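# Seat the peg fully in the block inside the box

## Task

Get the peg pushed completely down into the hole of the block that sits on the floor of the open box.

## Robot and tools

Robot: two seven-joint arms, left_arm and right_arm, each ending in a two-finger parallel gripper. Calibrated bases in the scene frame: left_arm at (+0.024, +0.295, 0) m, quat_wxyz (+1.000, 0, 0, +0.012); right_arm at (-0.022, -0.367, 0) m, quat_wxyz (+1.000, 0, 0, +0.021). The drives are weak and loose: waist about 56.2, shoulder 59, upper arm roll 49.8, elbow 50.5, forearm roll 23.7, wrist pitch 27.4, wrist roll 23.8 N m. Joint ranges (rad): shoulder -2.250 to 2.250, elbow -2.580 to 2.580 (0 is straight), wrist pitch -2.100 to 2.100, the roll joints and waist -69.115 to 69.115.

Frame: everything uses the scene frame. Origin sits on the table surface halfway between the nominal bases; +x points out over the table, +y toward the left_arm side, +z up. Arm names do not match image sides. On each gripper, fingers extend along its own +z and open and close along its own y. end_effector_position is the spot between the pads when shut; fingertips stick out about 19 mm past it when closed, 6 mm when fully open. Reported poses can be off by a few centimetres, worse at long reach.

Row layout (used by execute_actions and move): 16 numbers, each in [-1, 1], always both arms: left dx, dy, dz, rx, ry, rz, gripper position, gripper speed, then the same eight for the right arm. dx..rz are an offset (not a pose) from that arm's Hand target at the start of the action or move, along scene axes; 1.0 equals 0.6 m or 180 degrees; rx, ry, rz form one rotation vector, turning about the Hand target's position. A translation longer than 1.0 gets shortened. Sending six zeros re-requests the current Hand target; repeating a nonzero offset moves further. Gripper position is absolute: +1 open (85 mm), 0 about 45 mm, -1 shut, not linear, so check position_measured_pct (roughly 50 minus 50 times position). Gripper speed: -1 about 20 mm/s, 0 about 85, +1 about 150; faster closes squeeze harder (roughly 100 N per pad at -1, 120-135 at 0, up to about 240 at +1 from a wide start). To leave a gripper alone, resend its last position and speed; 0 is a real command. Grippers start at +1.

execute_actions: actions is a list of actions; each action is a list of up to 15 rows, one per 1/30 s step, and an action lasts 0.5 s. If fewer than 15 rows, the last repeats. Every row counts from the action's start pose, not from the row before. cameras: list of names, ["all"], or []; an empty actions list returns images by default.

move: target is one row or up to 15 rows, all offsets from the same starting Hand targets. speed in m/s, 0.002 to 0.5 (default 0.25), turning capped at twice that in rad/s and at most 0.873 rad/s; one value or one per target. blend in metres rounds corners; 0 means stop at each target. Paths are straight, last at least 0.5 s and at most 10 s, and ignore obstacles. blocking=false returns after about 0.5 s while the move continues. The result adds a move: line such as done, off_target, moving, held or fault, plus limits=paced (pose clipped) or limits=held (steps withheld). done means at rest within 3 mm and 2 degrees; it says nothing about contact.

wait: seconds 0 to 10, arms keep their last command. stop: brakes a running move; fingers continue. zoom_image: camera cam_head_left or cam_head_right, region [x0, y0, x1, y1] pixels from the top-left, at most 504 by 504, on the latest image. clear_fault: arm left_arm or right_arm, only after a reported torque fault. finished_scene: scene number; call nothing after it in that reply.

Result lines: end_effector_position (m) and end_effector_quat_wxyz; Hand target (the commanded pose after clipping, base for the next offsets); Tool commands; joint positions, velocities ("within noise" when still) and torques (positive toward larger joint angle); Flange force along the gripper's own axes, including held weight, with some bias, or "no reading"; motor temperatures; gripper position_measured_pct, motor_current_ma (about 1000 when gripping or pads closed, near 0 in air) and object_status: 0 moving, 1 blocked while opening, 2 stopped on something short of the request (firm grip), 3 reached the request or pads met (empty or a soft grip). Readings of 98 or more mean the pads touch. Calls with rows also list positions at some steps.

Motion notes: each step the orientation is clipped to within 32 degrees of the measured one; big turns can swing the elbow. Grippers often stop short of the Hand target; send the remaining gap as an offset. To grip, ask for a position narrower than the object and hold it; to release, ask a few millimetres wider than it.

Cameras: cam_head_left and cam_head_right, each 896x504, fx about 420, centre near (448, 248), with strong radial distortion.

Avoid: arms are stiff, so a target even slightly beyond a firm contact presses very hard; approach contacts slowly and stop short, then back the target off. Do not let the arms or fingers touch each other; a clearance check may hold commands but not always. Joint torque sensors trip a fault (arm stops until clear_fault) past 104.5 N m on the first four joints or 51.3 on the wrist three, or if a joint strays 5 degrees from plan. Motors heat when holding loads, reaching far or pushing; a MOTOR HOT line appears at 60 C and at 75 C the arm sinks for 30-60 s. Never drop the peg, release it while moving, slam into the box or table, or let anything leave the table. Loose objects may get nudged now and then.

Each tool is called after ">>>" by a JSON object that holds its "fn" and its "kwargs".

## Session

>>> {"fn": "execute_actions", "kwargs": {"actions": []}}

>>> {"fn": "zoom_image", "kwargs": {"camera": "cam_head_left", "region": [330, 290, 530, 420]}}

>>> {"fn": "zoom_image", "kwargs": {"camera": "cam_head_right", "region": [330, 290, 530, 420]}}

Scene clock: 0.00 s.
left_arm: end_effector_position=(+0.6266, +0.5252, +0.2897) position_measured_pct=0.0 object_status=3 motor_current_ma=0 end_effector_quat_wxyz=(-0.045, +0.886, +0.453, +0.093) | right_arm: end_effector_position=(+0.7408, -0.4670, +0.3603) position_measured_pct=0.0 object_status=3 motor_current_ma=0 end_effector_quat_wxyz=(-0.074, +0.951, -0.126, +0.274)
Joint positions: left_arm=[-0.546 0.762 0.561 0.89 -0.522 1.425 -0.758] | right_arm=[0.418 0.83 -0.715 0.664 0.465 1.187 4.406]
Joint velocities: within noise
Joint torques (N m): no reading
Motor temperatures (°C): left_arm=[34 33 31 31 39 36 40] | right_arm=[32 30 28 33 39 35 38]
Flange force (N): no reading
Hand target: left_arm +0.6266, +0.5252, +0.2897; -0.045, +0.886, +0.453, +0.093 | right_arm +0.7408, -0.4670, +0.3603; -0.074, +0.951, -0.126, +0.274
Tool commands: left_gripper/position=+1.0 left_gripper/speed=+1.0 right_gripper/position=+1.0 right_gripper/speed=+1.0

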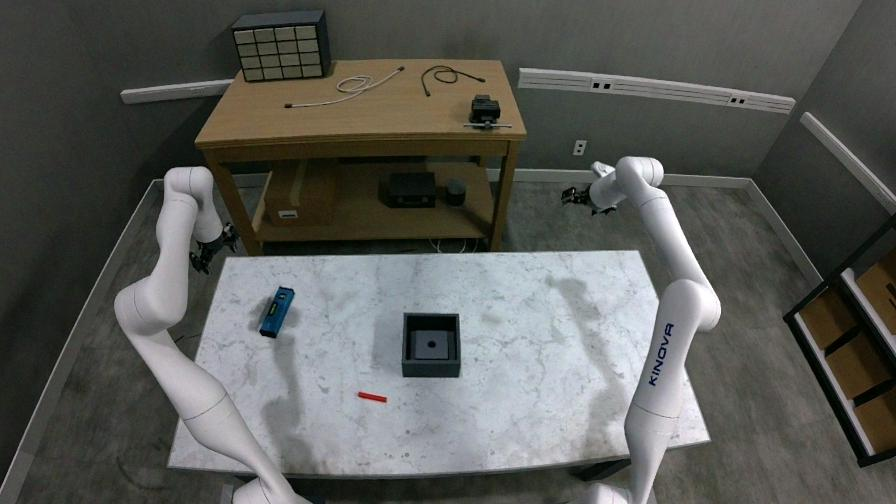

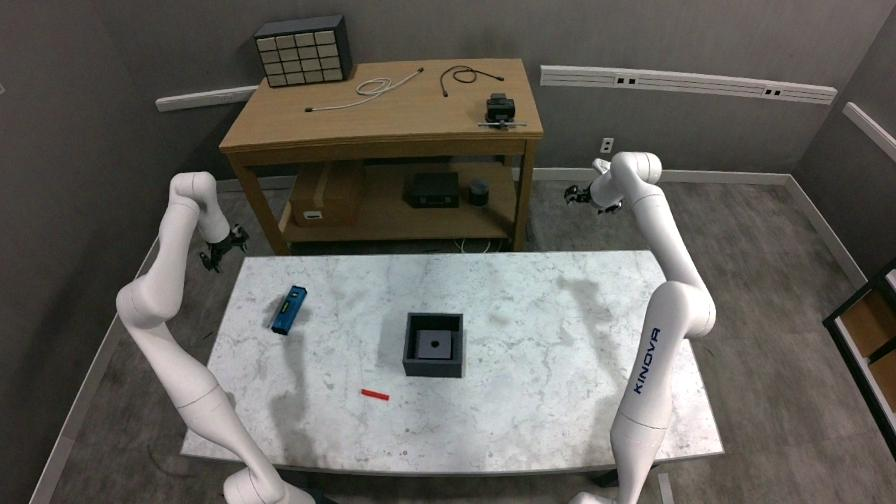

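Scaled by 2.520.

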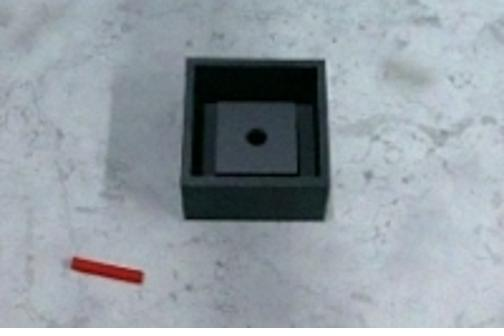

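Scaled by 2.520.

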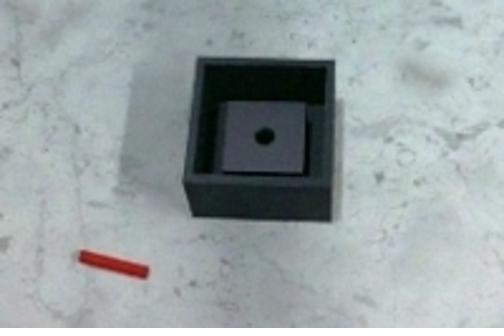

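>>> {"fn": "move", "kwargs": {"target": [[-0.439,-0.615,-0.2,-0.114,-0.2415,-0.851,-0.2,0,0,0,0,0,0,0,1,1],[-0.439,-0.615,-0.39,-0.114,-0.2415,-0.851,-0.2,0,0,0,0,0,0,0,1,1]], "speed": [0.4,0.2], "cameras": ["all"]}}

>>> {"fn": "zoom_image", "kwargs": {"camera": "cam_head_left", "region": [330, 350, 420, 420]}}

>>> {"fn": "zoom_image", "kwargs": {"camera": "cam_head_right", "region": [330, 350, 420, 420]}}

Scene clock: 46.97 s.
left_arm: end_effector_position=(+0.3632, +0.1562, +0.0557) position_measured_pct=60.2 object_status=3 motor_current_ma=0 end_effector_quat_wxyz=(-0.313, -0.556, +0.733, -0.237) | right_arm: end_effector_position=(+0.7408, -0.4670, +0.3603) position_measured_pct=0.0 object_status=3 motor_current_ma=0 end_effector_quat_wxyz=(-0.074, +0.951, -0.126, +0.274)
Joint positions: left_arm=[-0.947 1.383 1.283 2.026 -0.698 0.806 -2.855] | right_arm=[0.418 0.83 -0.715 0.664 0.465 1.187 4.406]
Joint torques (N m): left_arm=[-0.32 -15.2 9.44 0.33 1.23 -0.4 0.27] | right_arm=[1.2 -24.23 -3.82 -10 0.53 -1.3 -0.03]
Flange force (N): left_arm=[-3.2 -1.6 3.1] | right_arm=[-6.8 -1.5 -0.2]
Hand target: left_arm +0.3632, +0.1562, +0.0557; -0.313, -0.556, +0.733, -0.237 | right_arm +0.7408, -0.4670, +0.3603; -0.074, +0.951, -0.126, +0.274
Off the commanded pose: left_arm 0.000 m, 0 deg | right_arm 0.000 m, 0 deg.
move: done

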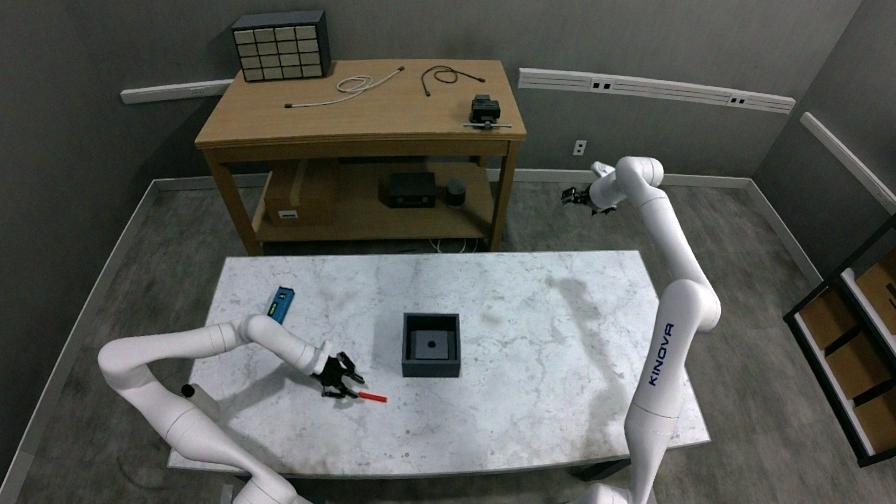

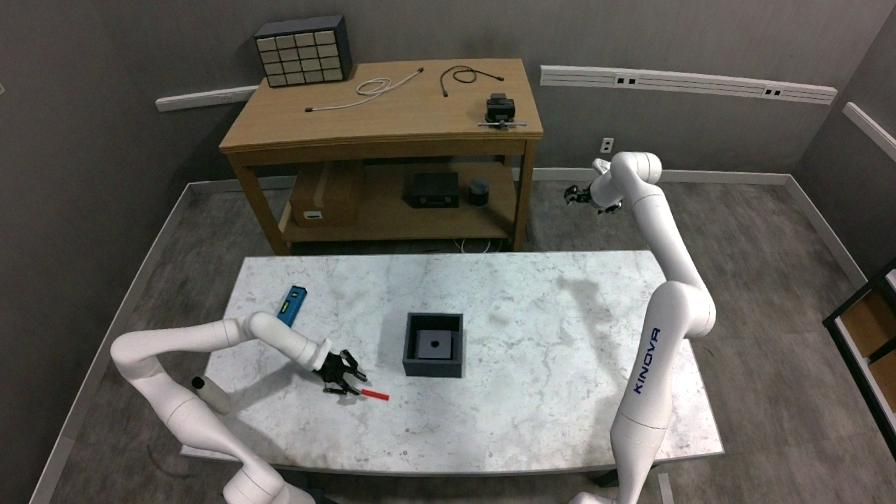

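Scaled by 5.600.

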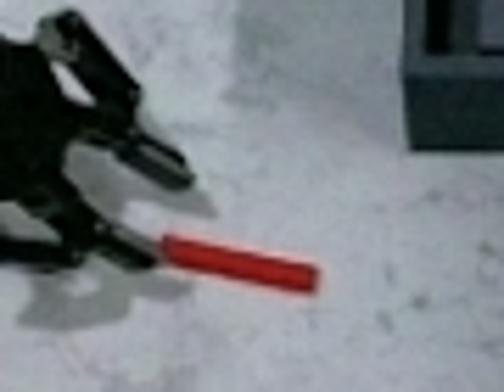

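Scaled by 5.600.

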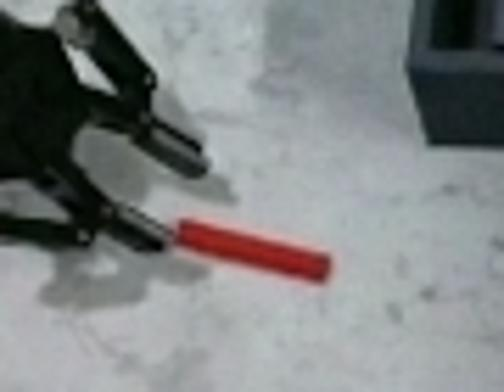

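>>> {"fn": "move", "kwargs": {"target": [[0,-0.015,-0.055,0,0,0,-0.2,0,0,0,0,0,0,0,1,1],[0,-0.015,-0.055,0,0,0,-1,-1,0,0,0,0,0,0,1,1]], "speed": 0.08, "cameras": ["all"]}}

>>> {"fn": "zoom_image", "kwargs": {"camera": "cam_head_left", "region": [330, 350, 420, 420]}}

Scene clock: 59.23 s.
left_arm: end_effector_position=(+0.3632, +0.1472, +0.0227) position_measured_pct=85.7 object_status=0 motor_current_ma=1000 end_effector_quat_wxyz=(-0.313, -0.556, +0.733, -0.237) | right_arm: end_effector_position=(+0.7408, -0.4670, +0.3603) position_measured_pct=0.0 object_status=3 motor_current_ma=0 end_effector_quat_wxyz=(-0.074, +0.951, -0.126, +0.274)
Joint positions: left_arm=[-0.912 1.432 1.214 2.023 -0.757 0.745 -2.857] | right_arm=[0.418 0.83 -0.715 0.664 0.465 1.187 4.406]
Joint torques (N m): left_arm=[0.17 -14.4 7.34 0.82 0.22 -0.15 0.26] | right_arm=[1.16 -24.27 -3.81 -10.01 0.53 -1.31 -0.04]
Flange force (N): left_arm=[1.1 -0.9 -2.7] | right_arm=[-6.8 -1.4 -0.2]
Hand target: left_arm +0.3632, +0.1472, +0.0227; -0.313, -0.556, +0.733, -0.237 | right_arm +0.7408, -0.4670, +0.3603; -0.074, +0.951, -0.126, +0.274
Off the commanded pose: left_arm 0.000 m, 0 deg | right_arm 0.000 m, 0 deg.
move: done

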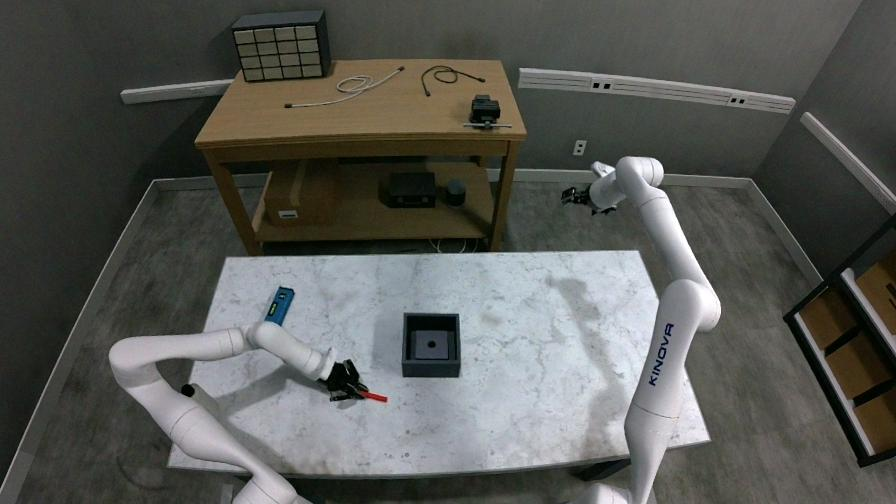

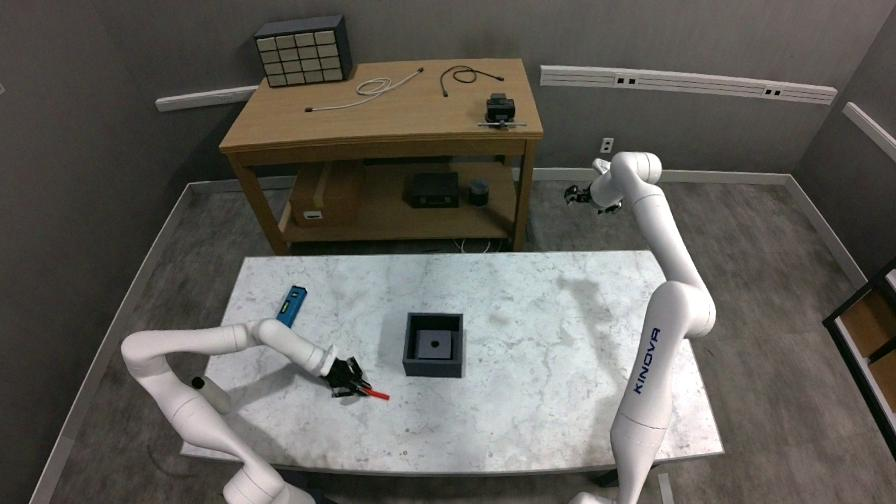

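Scaled by 5.600.

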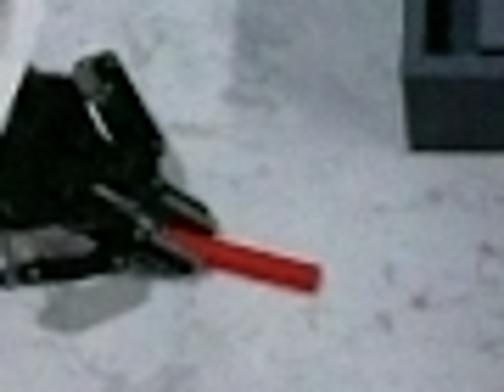

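>>> {"fn": "move", "kwargs": {"target": [[0,0,0.2,0,0,0,-1,-1,0,0,0,0,0,0,1,1],[0.1,-0.15,0.33,-0.095,-0.34,-0.3535,-1,-1,0,0,0,0,0,0,1,1],[0.211,-0.319,0.3,-0.190,-0.681,-0.706,-1,-1,0,0,0,0,0,0,1,1]], "speed": [0.25,0.45,0.45], "blend": [0.04,0.05,0], "cameras": ["all"]}}

>>> {"fn": "zoom_image", "kwargs": {"camera": "cam_head_left", "region": [395, 295, 475, 375]}}

>>> {"fn": "zoom_image", "kwargs": {"camera": "cam_head_right", "region": [395, 295, 475, 375]}}

Scene clock: 80.23 s.
left_arm: end_effector_position=(+0.4898, -0.0441, +0.2027) position_measured_pct=85.7 object_status=2 motor_current_ma=1000 end_effector_quat_wxyz=(+0.226, +0.738, +0.562, -0.298) | right_arm: end_effector_position=(+0.7408, -0.4670, +0.3603) position_measured_pct=0.0 object_status=3 motor_current_ma=0 end_effector_quat_wxyz=(-0.074, +0.951, -0.126, +0.274)
Joint positions: left_arm=[-0.294 1.579 2.016 1.46 -1.153 1.405 -5.356] | right_arm=[0.418 0.83 -0.715 0.664 0.465 1.187 4.406]
Joint torques (N m): left_arm=[-0.26 -20.97 10.76 0.4 0.87 -1.37 0.39] | right_arm=[1.17 -24.28 -3.84 -10.02 0.53 -1.29 -0.03]
Flange force (N): left_arm=[1.8 2.6 2.2] | right_arm=[-6.9 -1.5 -0.2]
Hand target: left_arm +0.4898, -0.0442, +0.2027; +0.226, +0.738, +0.562, -0.298 | right_arm +0.7408, -0.4670, +0.3603; -0.074, +0.951, -0.126, +0.274
Off the commanded pose: left_arm 0.000 m, 0 deg | right_arm 0.000 m, 0 deg.
move: done

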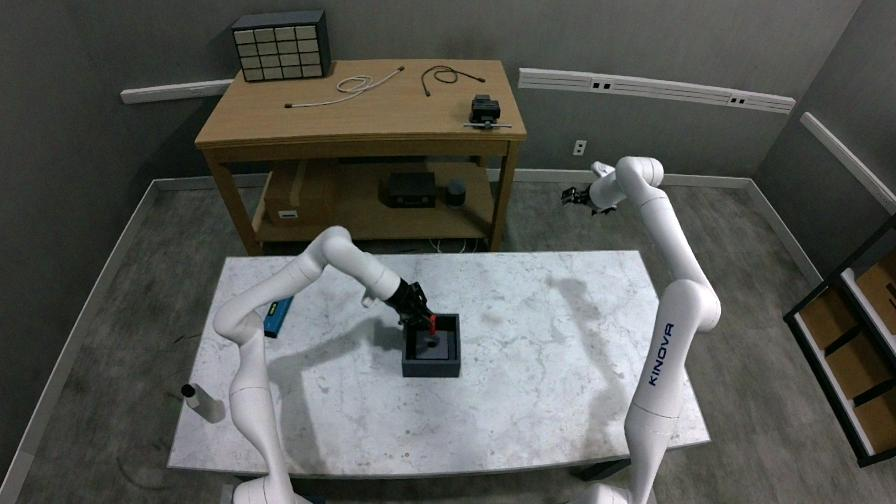

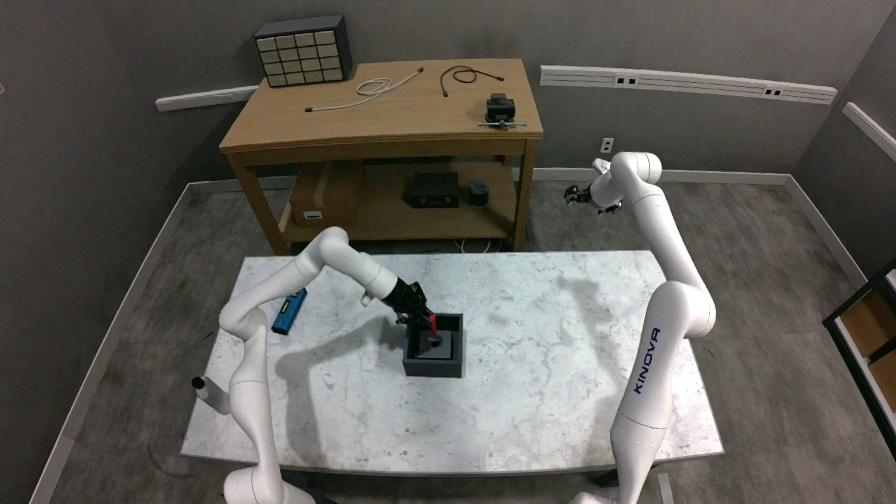

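Scaled by 6.300.

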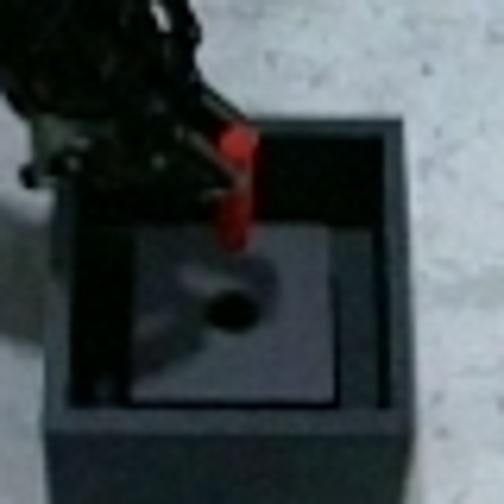

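Scaled by 6.300.

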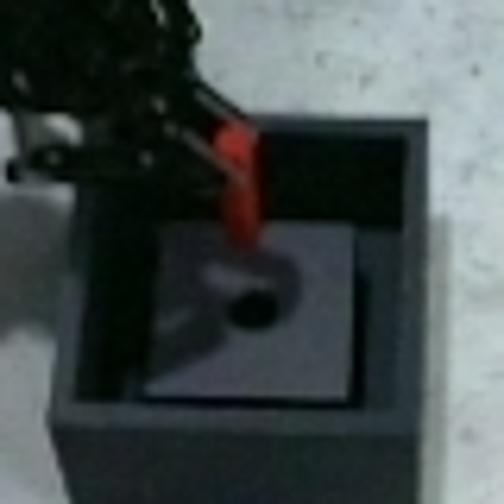

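>>> {"fn": "move", "kwargs": {"target": [0,-0.003,-0.097,0,0,0,-1,-1,0,0,0,0,0,0,1,1], "speed": 0.15, "cameras": ["all"]}}

>>> {"fn": "zoom_image", "kwargs": {"camera": "cam_head_left", "region": [410, 315, 460, 365]}}

>>> {"fn": "zoom_image", "kwargs": {"camera": "cam_head_right", "region": [410, 315, 460, 365]}}

Scene clock: 96.10 s.
left_arm: end_effector_position=(+0.4898, -0.0460, +0.1446) position_measured_pct=85.7 object_status=2 motor_current_ma=1000 end_effector_quat_wxyz=(+0.226, +0.738, +0.562, -0.298) | right_arm: end_effector_position=(+0.7408, -0.4670, +0.3603) position_measured_pct=0.0 object_status=3 motor_current_ma=0 end_effector_quat_wxyz=(-0.074, +0.951, -0.126, +0.274)
Joint positions: left_arm=[-0.31 1.675 1.96 1.508 -1.224 1.349 -5.385] | right_arm=[0.418 0.83 -0.715 0.664 0.465 1.187 4.406]
Joint torques (N m): left_arm=[-0.36 -20.48 10.92 1.17 0.98 -1.37 0.32] | right_arm=[1.17 -24.28 -3.83 -10 0.51 -1.29 -0.03]
Flange force (N): left_arm=[1.5 2.1 2.3] | right_arm=[-6.8 -1.5 -0.2]
Hand target: left_arm +0.4898, -0.0460, +0.1445; +0.226, +0.738, +0.562, -0.298 | right_arm +0.7408, -0.4670, +0.3603; -0.074, +0.951, -0.126, +0.274
Off the commanded pose: left_arm 0.000 m, 0 deg | right_arm 0.000 m, 0 deg.
move: done

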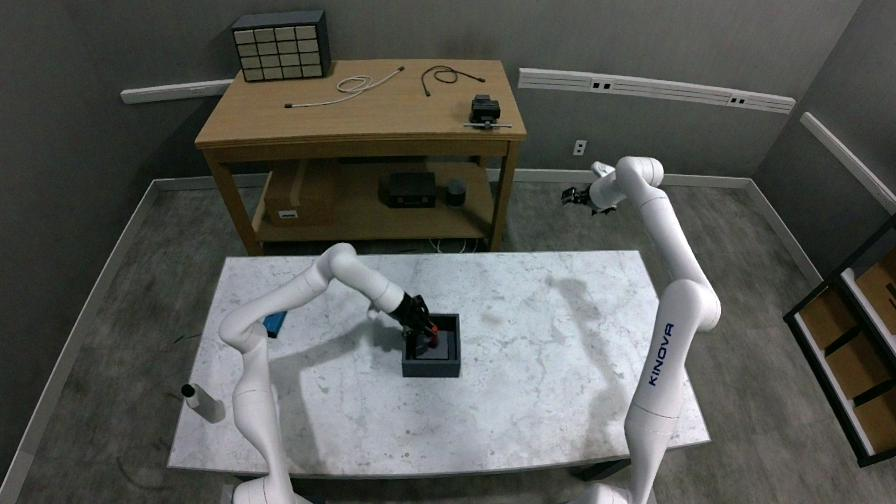

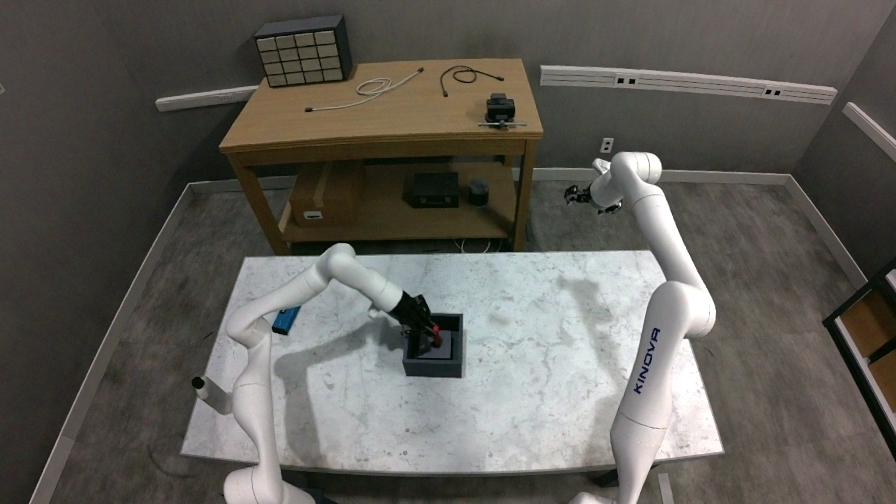

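Scaled by 10.080.

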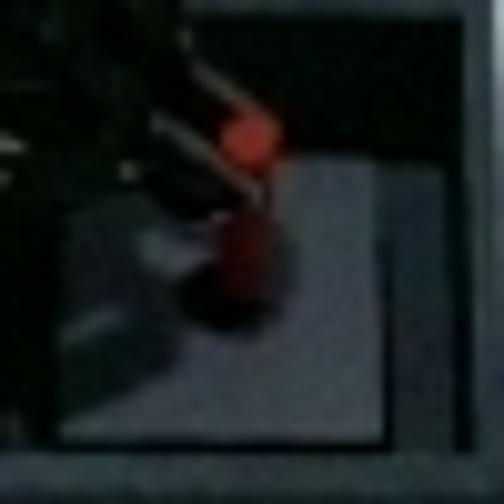

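Scaled by 10.080.

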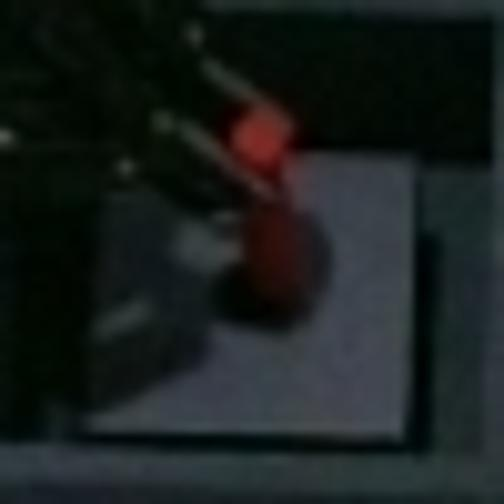

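>>> {"fn": "move", "kwargs": {"target": [[0.005,0.008,-0.005,0,0,0,-1,-1,0,0,0,0,0,0,1,1],[0.005,0.008,-0.023,0,0,0,-1,-1,0,0,0,0,0,0,1,1]], "speed": 0.05, "cameras": ["all"]}}

>>> {"fn": "zoom_image", "kwargs": {"camera": "cam_head_left", "region": [410, 315, 460, 365]}}

>>> {"fn": "zoom_image", "kwargs": {"camera": "cam_head_right", "region": [410, 315, 460, 365]}}

Scene clock: 105.50 s.
left_arm: end_effector_position=(+0.4928, -0.0412, +0.1307) position_measured_pct=85.7 object_status=2 motor_current_ma=1000 end_effector_quat_wxyz=(+0.226, +0.738, +0.562, -0.298) | right_arm: end_effector_position=(+0.7408, -0.4670, +0.3603) position_measured_pct=0.0 object_status=3 motor_current_ma=0 end_effector_quat_wxyz=(-0.074, +0.951, -0.126, +0.274)
Joint positions: left_arm=[-0.321 1.699 1.948 1.509 -1.237 1.345 -5.406] | right_arm=[0.418 0.83 -0.715 0.664 0.465 1.187 4.406]
Joint torques (N m): left_arm=[-0.78 -21.1 11.21 -0.21 -0.42 -2.53 0.09] | right_arm=[1.15 -24.25 -3.82 -9.99 0.55 -1.3 -0.05]
Flange force (N): left_arm=[1.8 -3.4 0.9] | right_arm=[-6.8 -1.4 -0.2]
Hand target: left_arm +0.4928, -0.0412, +0.1307; +0.226, +0.738, +0.562, -0.298 | right_arm +0.7408, -0.4670, +0.3603; -0.074, +0.951, -0.126, +0.274
Off the commanded pose: left_arm 0.000 m, 0 deg | right_arm 0.000 m, 0 deg.
move: done

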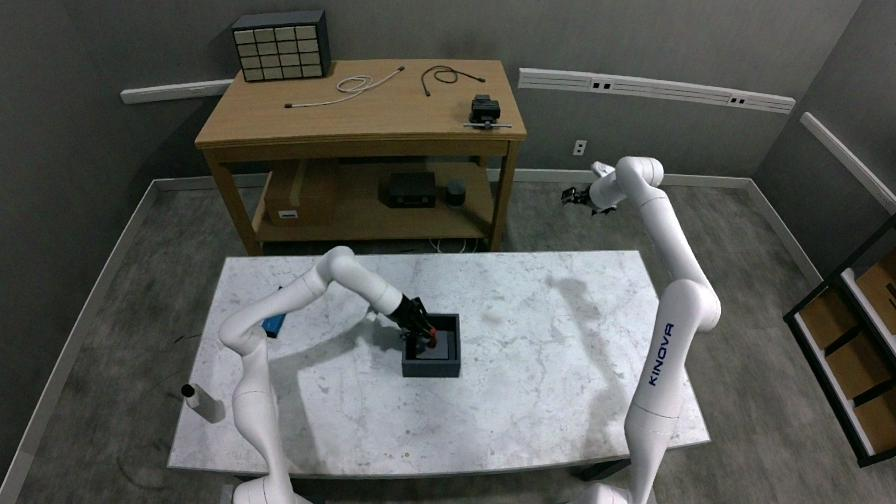

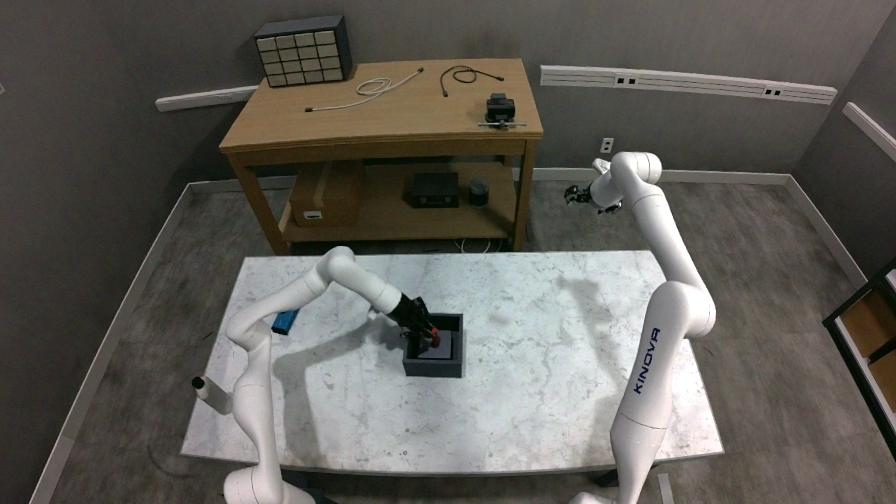

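Scaled by 10.080.

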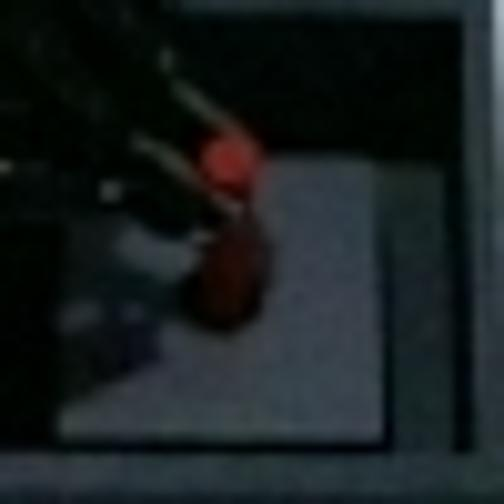

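Scaled by 10.080.

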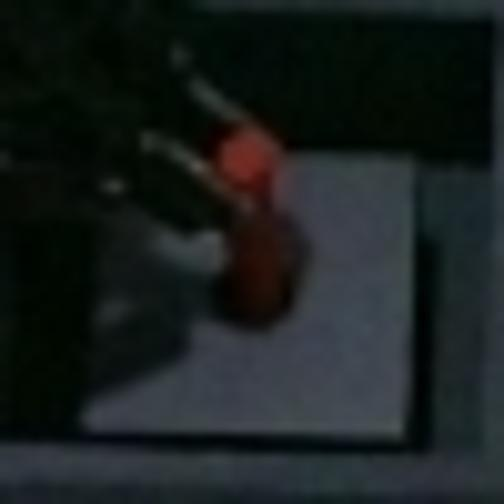

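>>> {"fn": "move", "kwargs": {"target": [[-0.003,0,0,0,0,0,-1,-1,0,0,0,0,0,0,1,1],[-0.003,0,-0.025,0,0,0,-1,-1,0,0,0,0,0,0,1,1]], "speed": 0.05, "cameras": ["all"]}}

>>> {"fn": "zoom_image", "kwargs": {"camera": "cam_head_left", "region": [410, 315, 460, 365]}}

Scene clock: 117.13 s.
left_arm: end_effector_position=(+0.4910, -0.0412, +0.1158) position_measured_pct=85.7 object_status=2 motor_current_ma=1000 end_effector_quat_wxyz=(+0.226, +0.738, +0.562, -0.298) | right_arm: end_effector_position=(+0.7408, -0.4670, +0.3603) position_measured_pct=0.0 object_status=3 motor_current_ma=0 end_effector_quat_wxyz=(-0.074, +0.951, -0.126, +0.274)
Joint positions: left_arm=[-0.327 1.724 1.933 1.524 -1.256 1.33 -5.411] | right_arm=[0.418 0.83 -0.715 0.664 0.465 1.187 4.406]
Joint torques (N m): left_arm=[-0.48 -20.96 11.06 1.05 0.4 -1.71 0.26] | right_arm=[1.16 -24.24 -3.82 -10.05 0.55 -1.3 -0.03]
Flange force (N): left_arm=[2.2 0.0 2.1] | right_arm=[-7.3 -1.4 -0.3]
Hand target: left_arm +0.4910, -0.0412, +0.1157; +0.226, +0.738, +0.562, -0.298 | right_arm +0.7408, -0.4670, +0.3603; -0.074, +0.951, -0.126, +0.274
Off the commanded pose: left_arm 0.000 m, 0 deg | right_arm 0.000 m, 0 deg.
move: done

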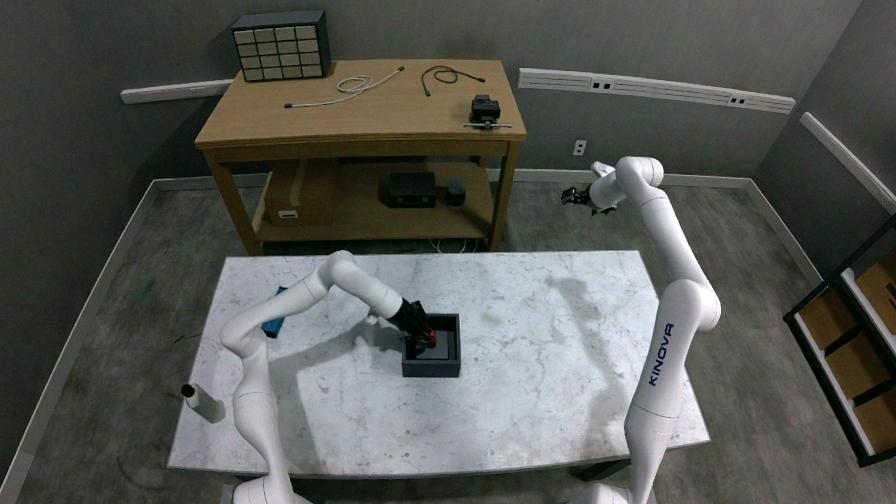

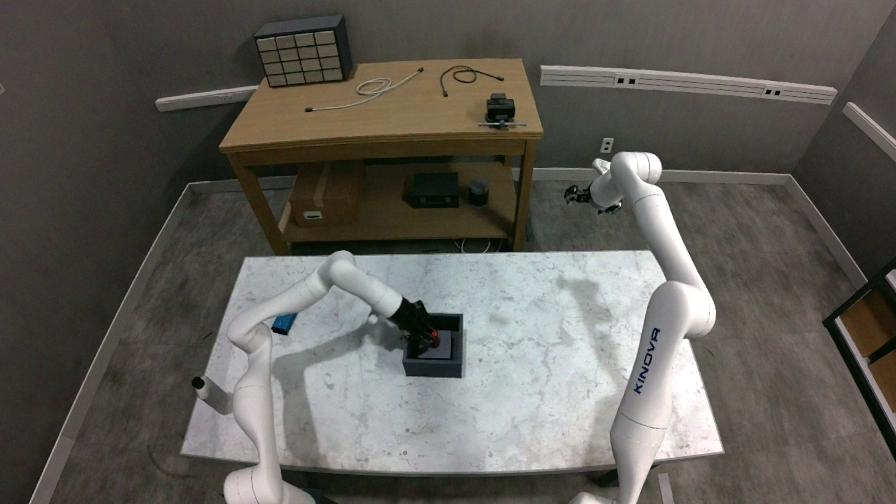

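Scaled by 10.080.

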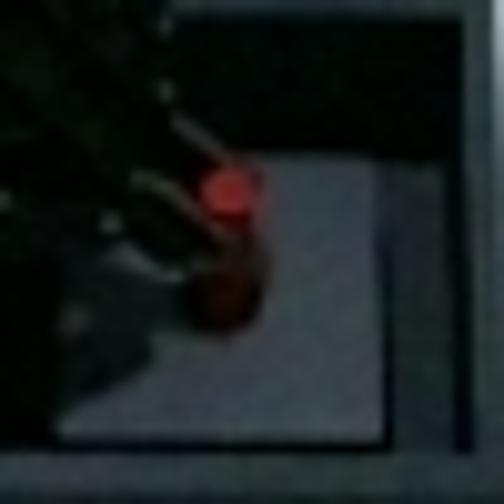

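>>> {"fn": "move", "kwargs": {"target": [[0,0,-0.043,0,0,0,-1,-1,0,0,0,0,0,0,1,1]], "speed": 0.05}}

Scene clock: 121.97 s.
left_arm: end_effector_position=(+0.4910, -0.0412, +0.0900) position_measured_pct=85.7 object_status=2 motor_current_ma=1000 end_effector_quat_wxyz=(+0.226, +0.738, +0.562, -0.298) | right_arm: end_effector_position=(+0.7408, -0.4670, +0.3603) position_measured_pct=0.0 object_status=3 motor_current_ma=0 end_effector_quat_wxyz=(-0.074, +0.951, -0.126, +0.274)
Joint positions: left_arm=[-0.335 1.767 1.907 1.533 -1.287 1.309 -5.431] | right_arm=[0.418 0.83 -0.715 0.664 0.465 1.187 4.406]
Joint torques (N m): left_arm=[-0.21 -20.64 11.04 1.69 0.8 -1.68 0.26] | right_arm=[1.18 -24.26 -3.82 -10.06 0.5 -1.3 -0.04]
Flange force (N): left_arm=[2.5 0.2 2.0] | right_arm=[-7.2 -1.5 -0.2]
Hand target: left_arm +0.4910, -0.0412, +0.0899; +0.226, +0.738, +0.562, -0.298 | right_arm +0.7408, -0.4670, +0.3603; -0.074, +0.951, -0.126, +0.274
Off the commanded pose: left_arm 0.000 m, 0 deg | right_arm 0.000 m, 0 deg.
move: done

>>> {"fn": "move", "kwargs": {"target": [[0,0,-0.002,0,0,0,-1,-1,0,0,0,0,0,0,1,1],[0,0,-0.0021,0,0,0,-0.45,-0.7,0,0,0,0,0,0,1,1],[0.042,0.15,0.2,0,0,0,-0.45,-0.7,0,0,0,0,0,0,1,1]], "speed": [0.05,0.05,0.15], "cameras": ["all"]}}

>>> {"fn": "zoom_image", "kwargs": {"camera": "cam_head_left", "region": [410, 315, 460, 365]}}

>>> {"fn": "zoom_image", "kwargs": {"camera": "cam_head_right", "region": [410, 315, 460, 365]}}

Scene clock: 132.73 s.
left_arm: end_effector_position=(+0.5162, +0.0488, +0.2098) position_measured_pct=72.7 object_status=3 motor_current_ma=0 end_effector_quat_wxyz=(+0.226, +0.738, +0.562, -0.298) | right_arm: end_effector_position=(+0.7408, -0.4670, +0.3603) position_measured_pct=0.0 object_status=3 motor_current_ma=0 end_effector_quat_wxyz=(-0.074, +0.951, -0.126, +0.274)
Joint positions: left_arm=[-0.44 1.583 2.054 1.403 -1.082 1.531 -5.506] | right_arm=[0.418 0.83 -0.715 0.664 0.465 1.187 4.406]
Joint torques (N m): left_arm=[-0.37 -21.5 10.26 0.62 1.16 -1.01 0.31] | right_arm=[1.16 -24.28 -3.83 -10.01 0.52 -1.28 -0.02]
Flange force (N): left_arm=[2.0 2.5 2.5] | right_arm=[-6.9 -1.5 -0.2]
Hand target: left_arm +0.5162, +0.0488, +0.2099; +0.226, +0.738, +0.562, -0.298 | right_arm +0.7408, -0.4670, +0.3603; -0.074, +0.951, -0.126, +0.274
Off the commanded pose: left_arm 0.000 m, 0 deg | right_arm 0.000 m, 0 deg.
move: done

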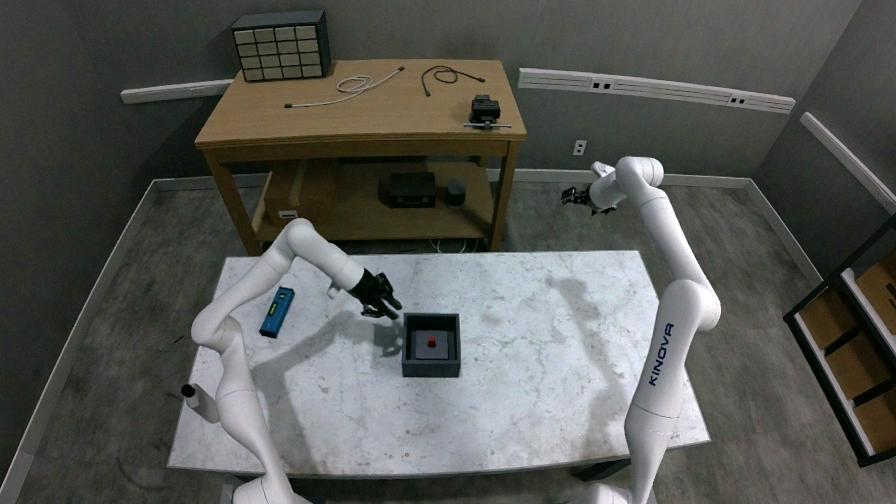

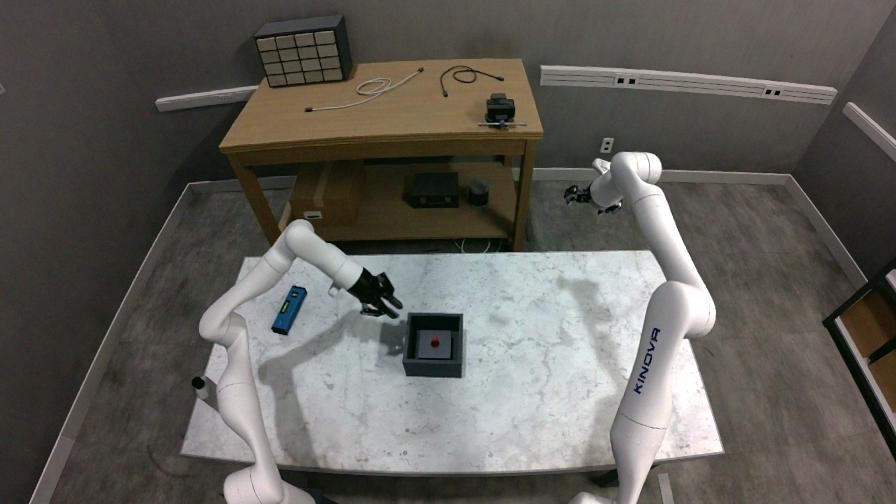

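Scaled by 10.080.

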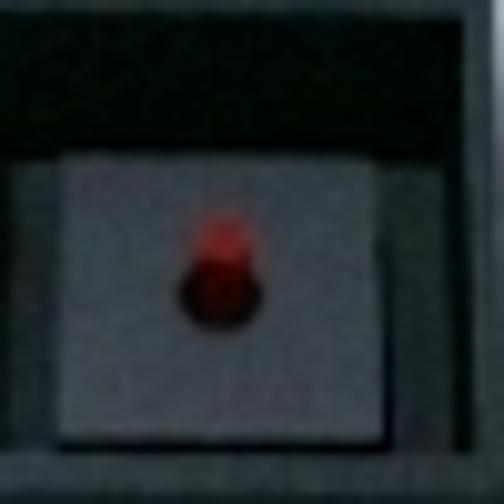

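Scaled by 10.080.

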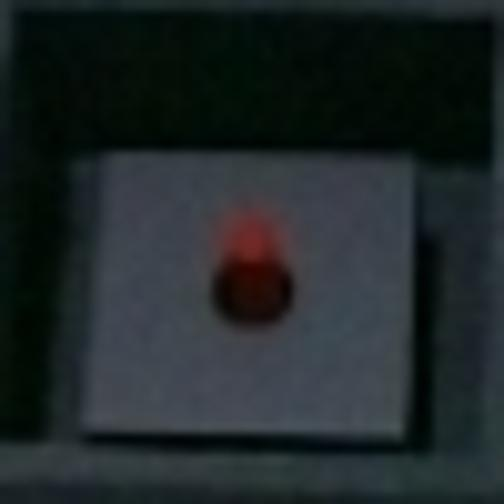

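>>> {"fn": "finished_scene", "kwargs": {"scene": 3}}

The scene is finished: the task was done.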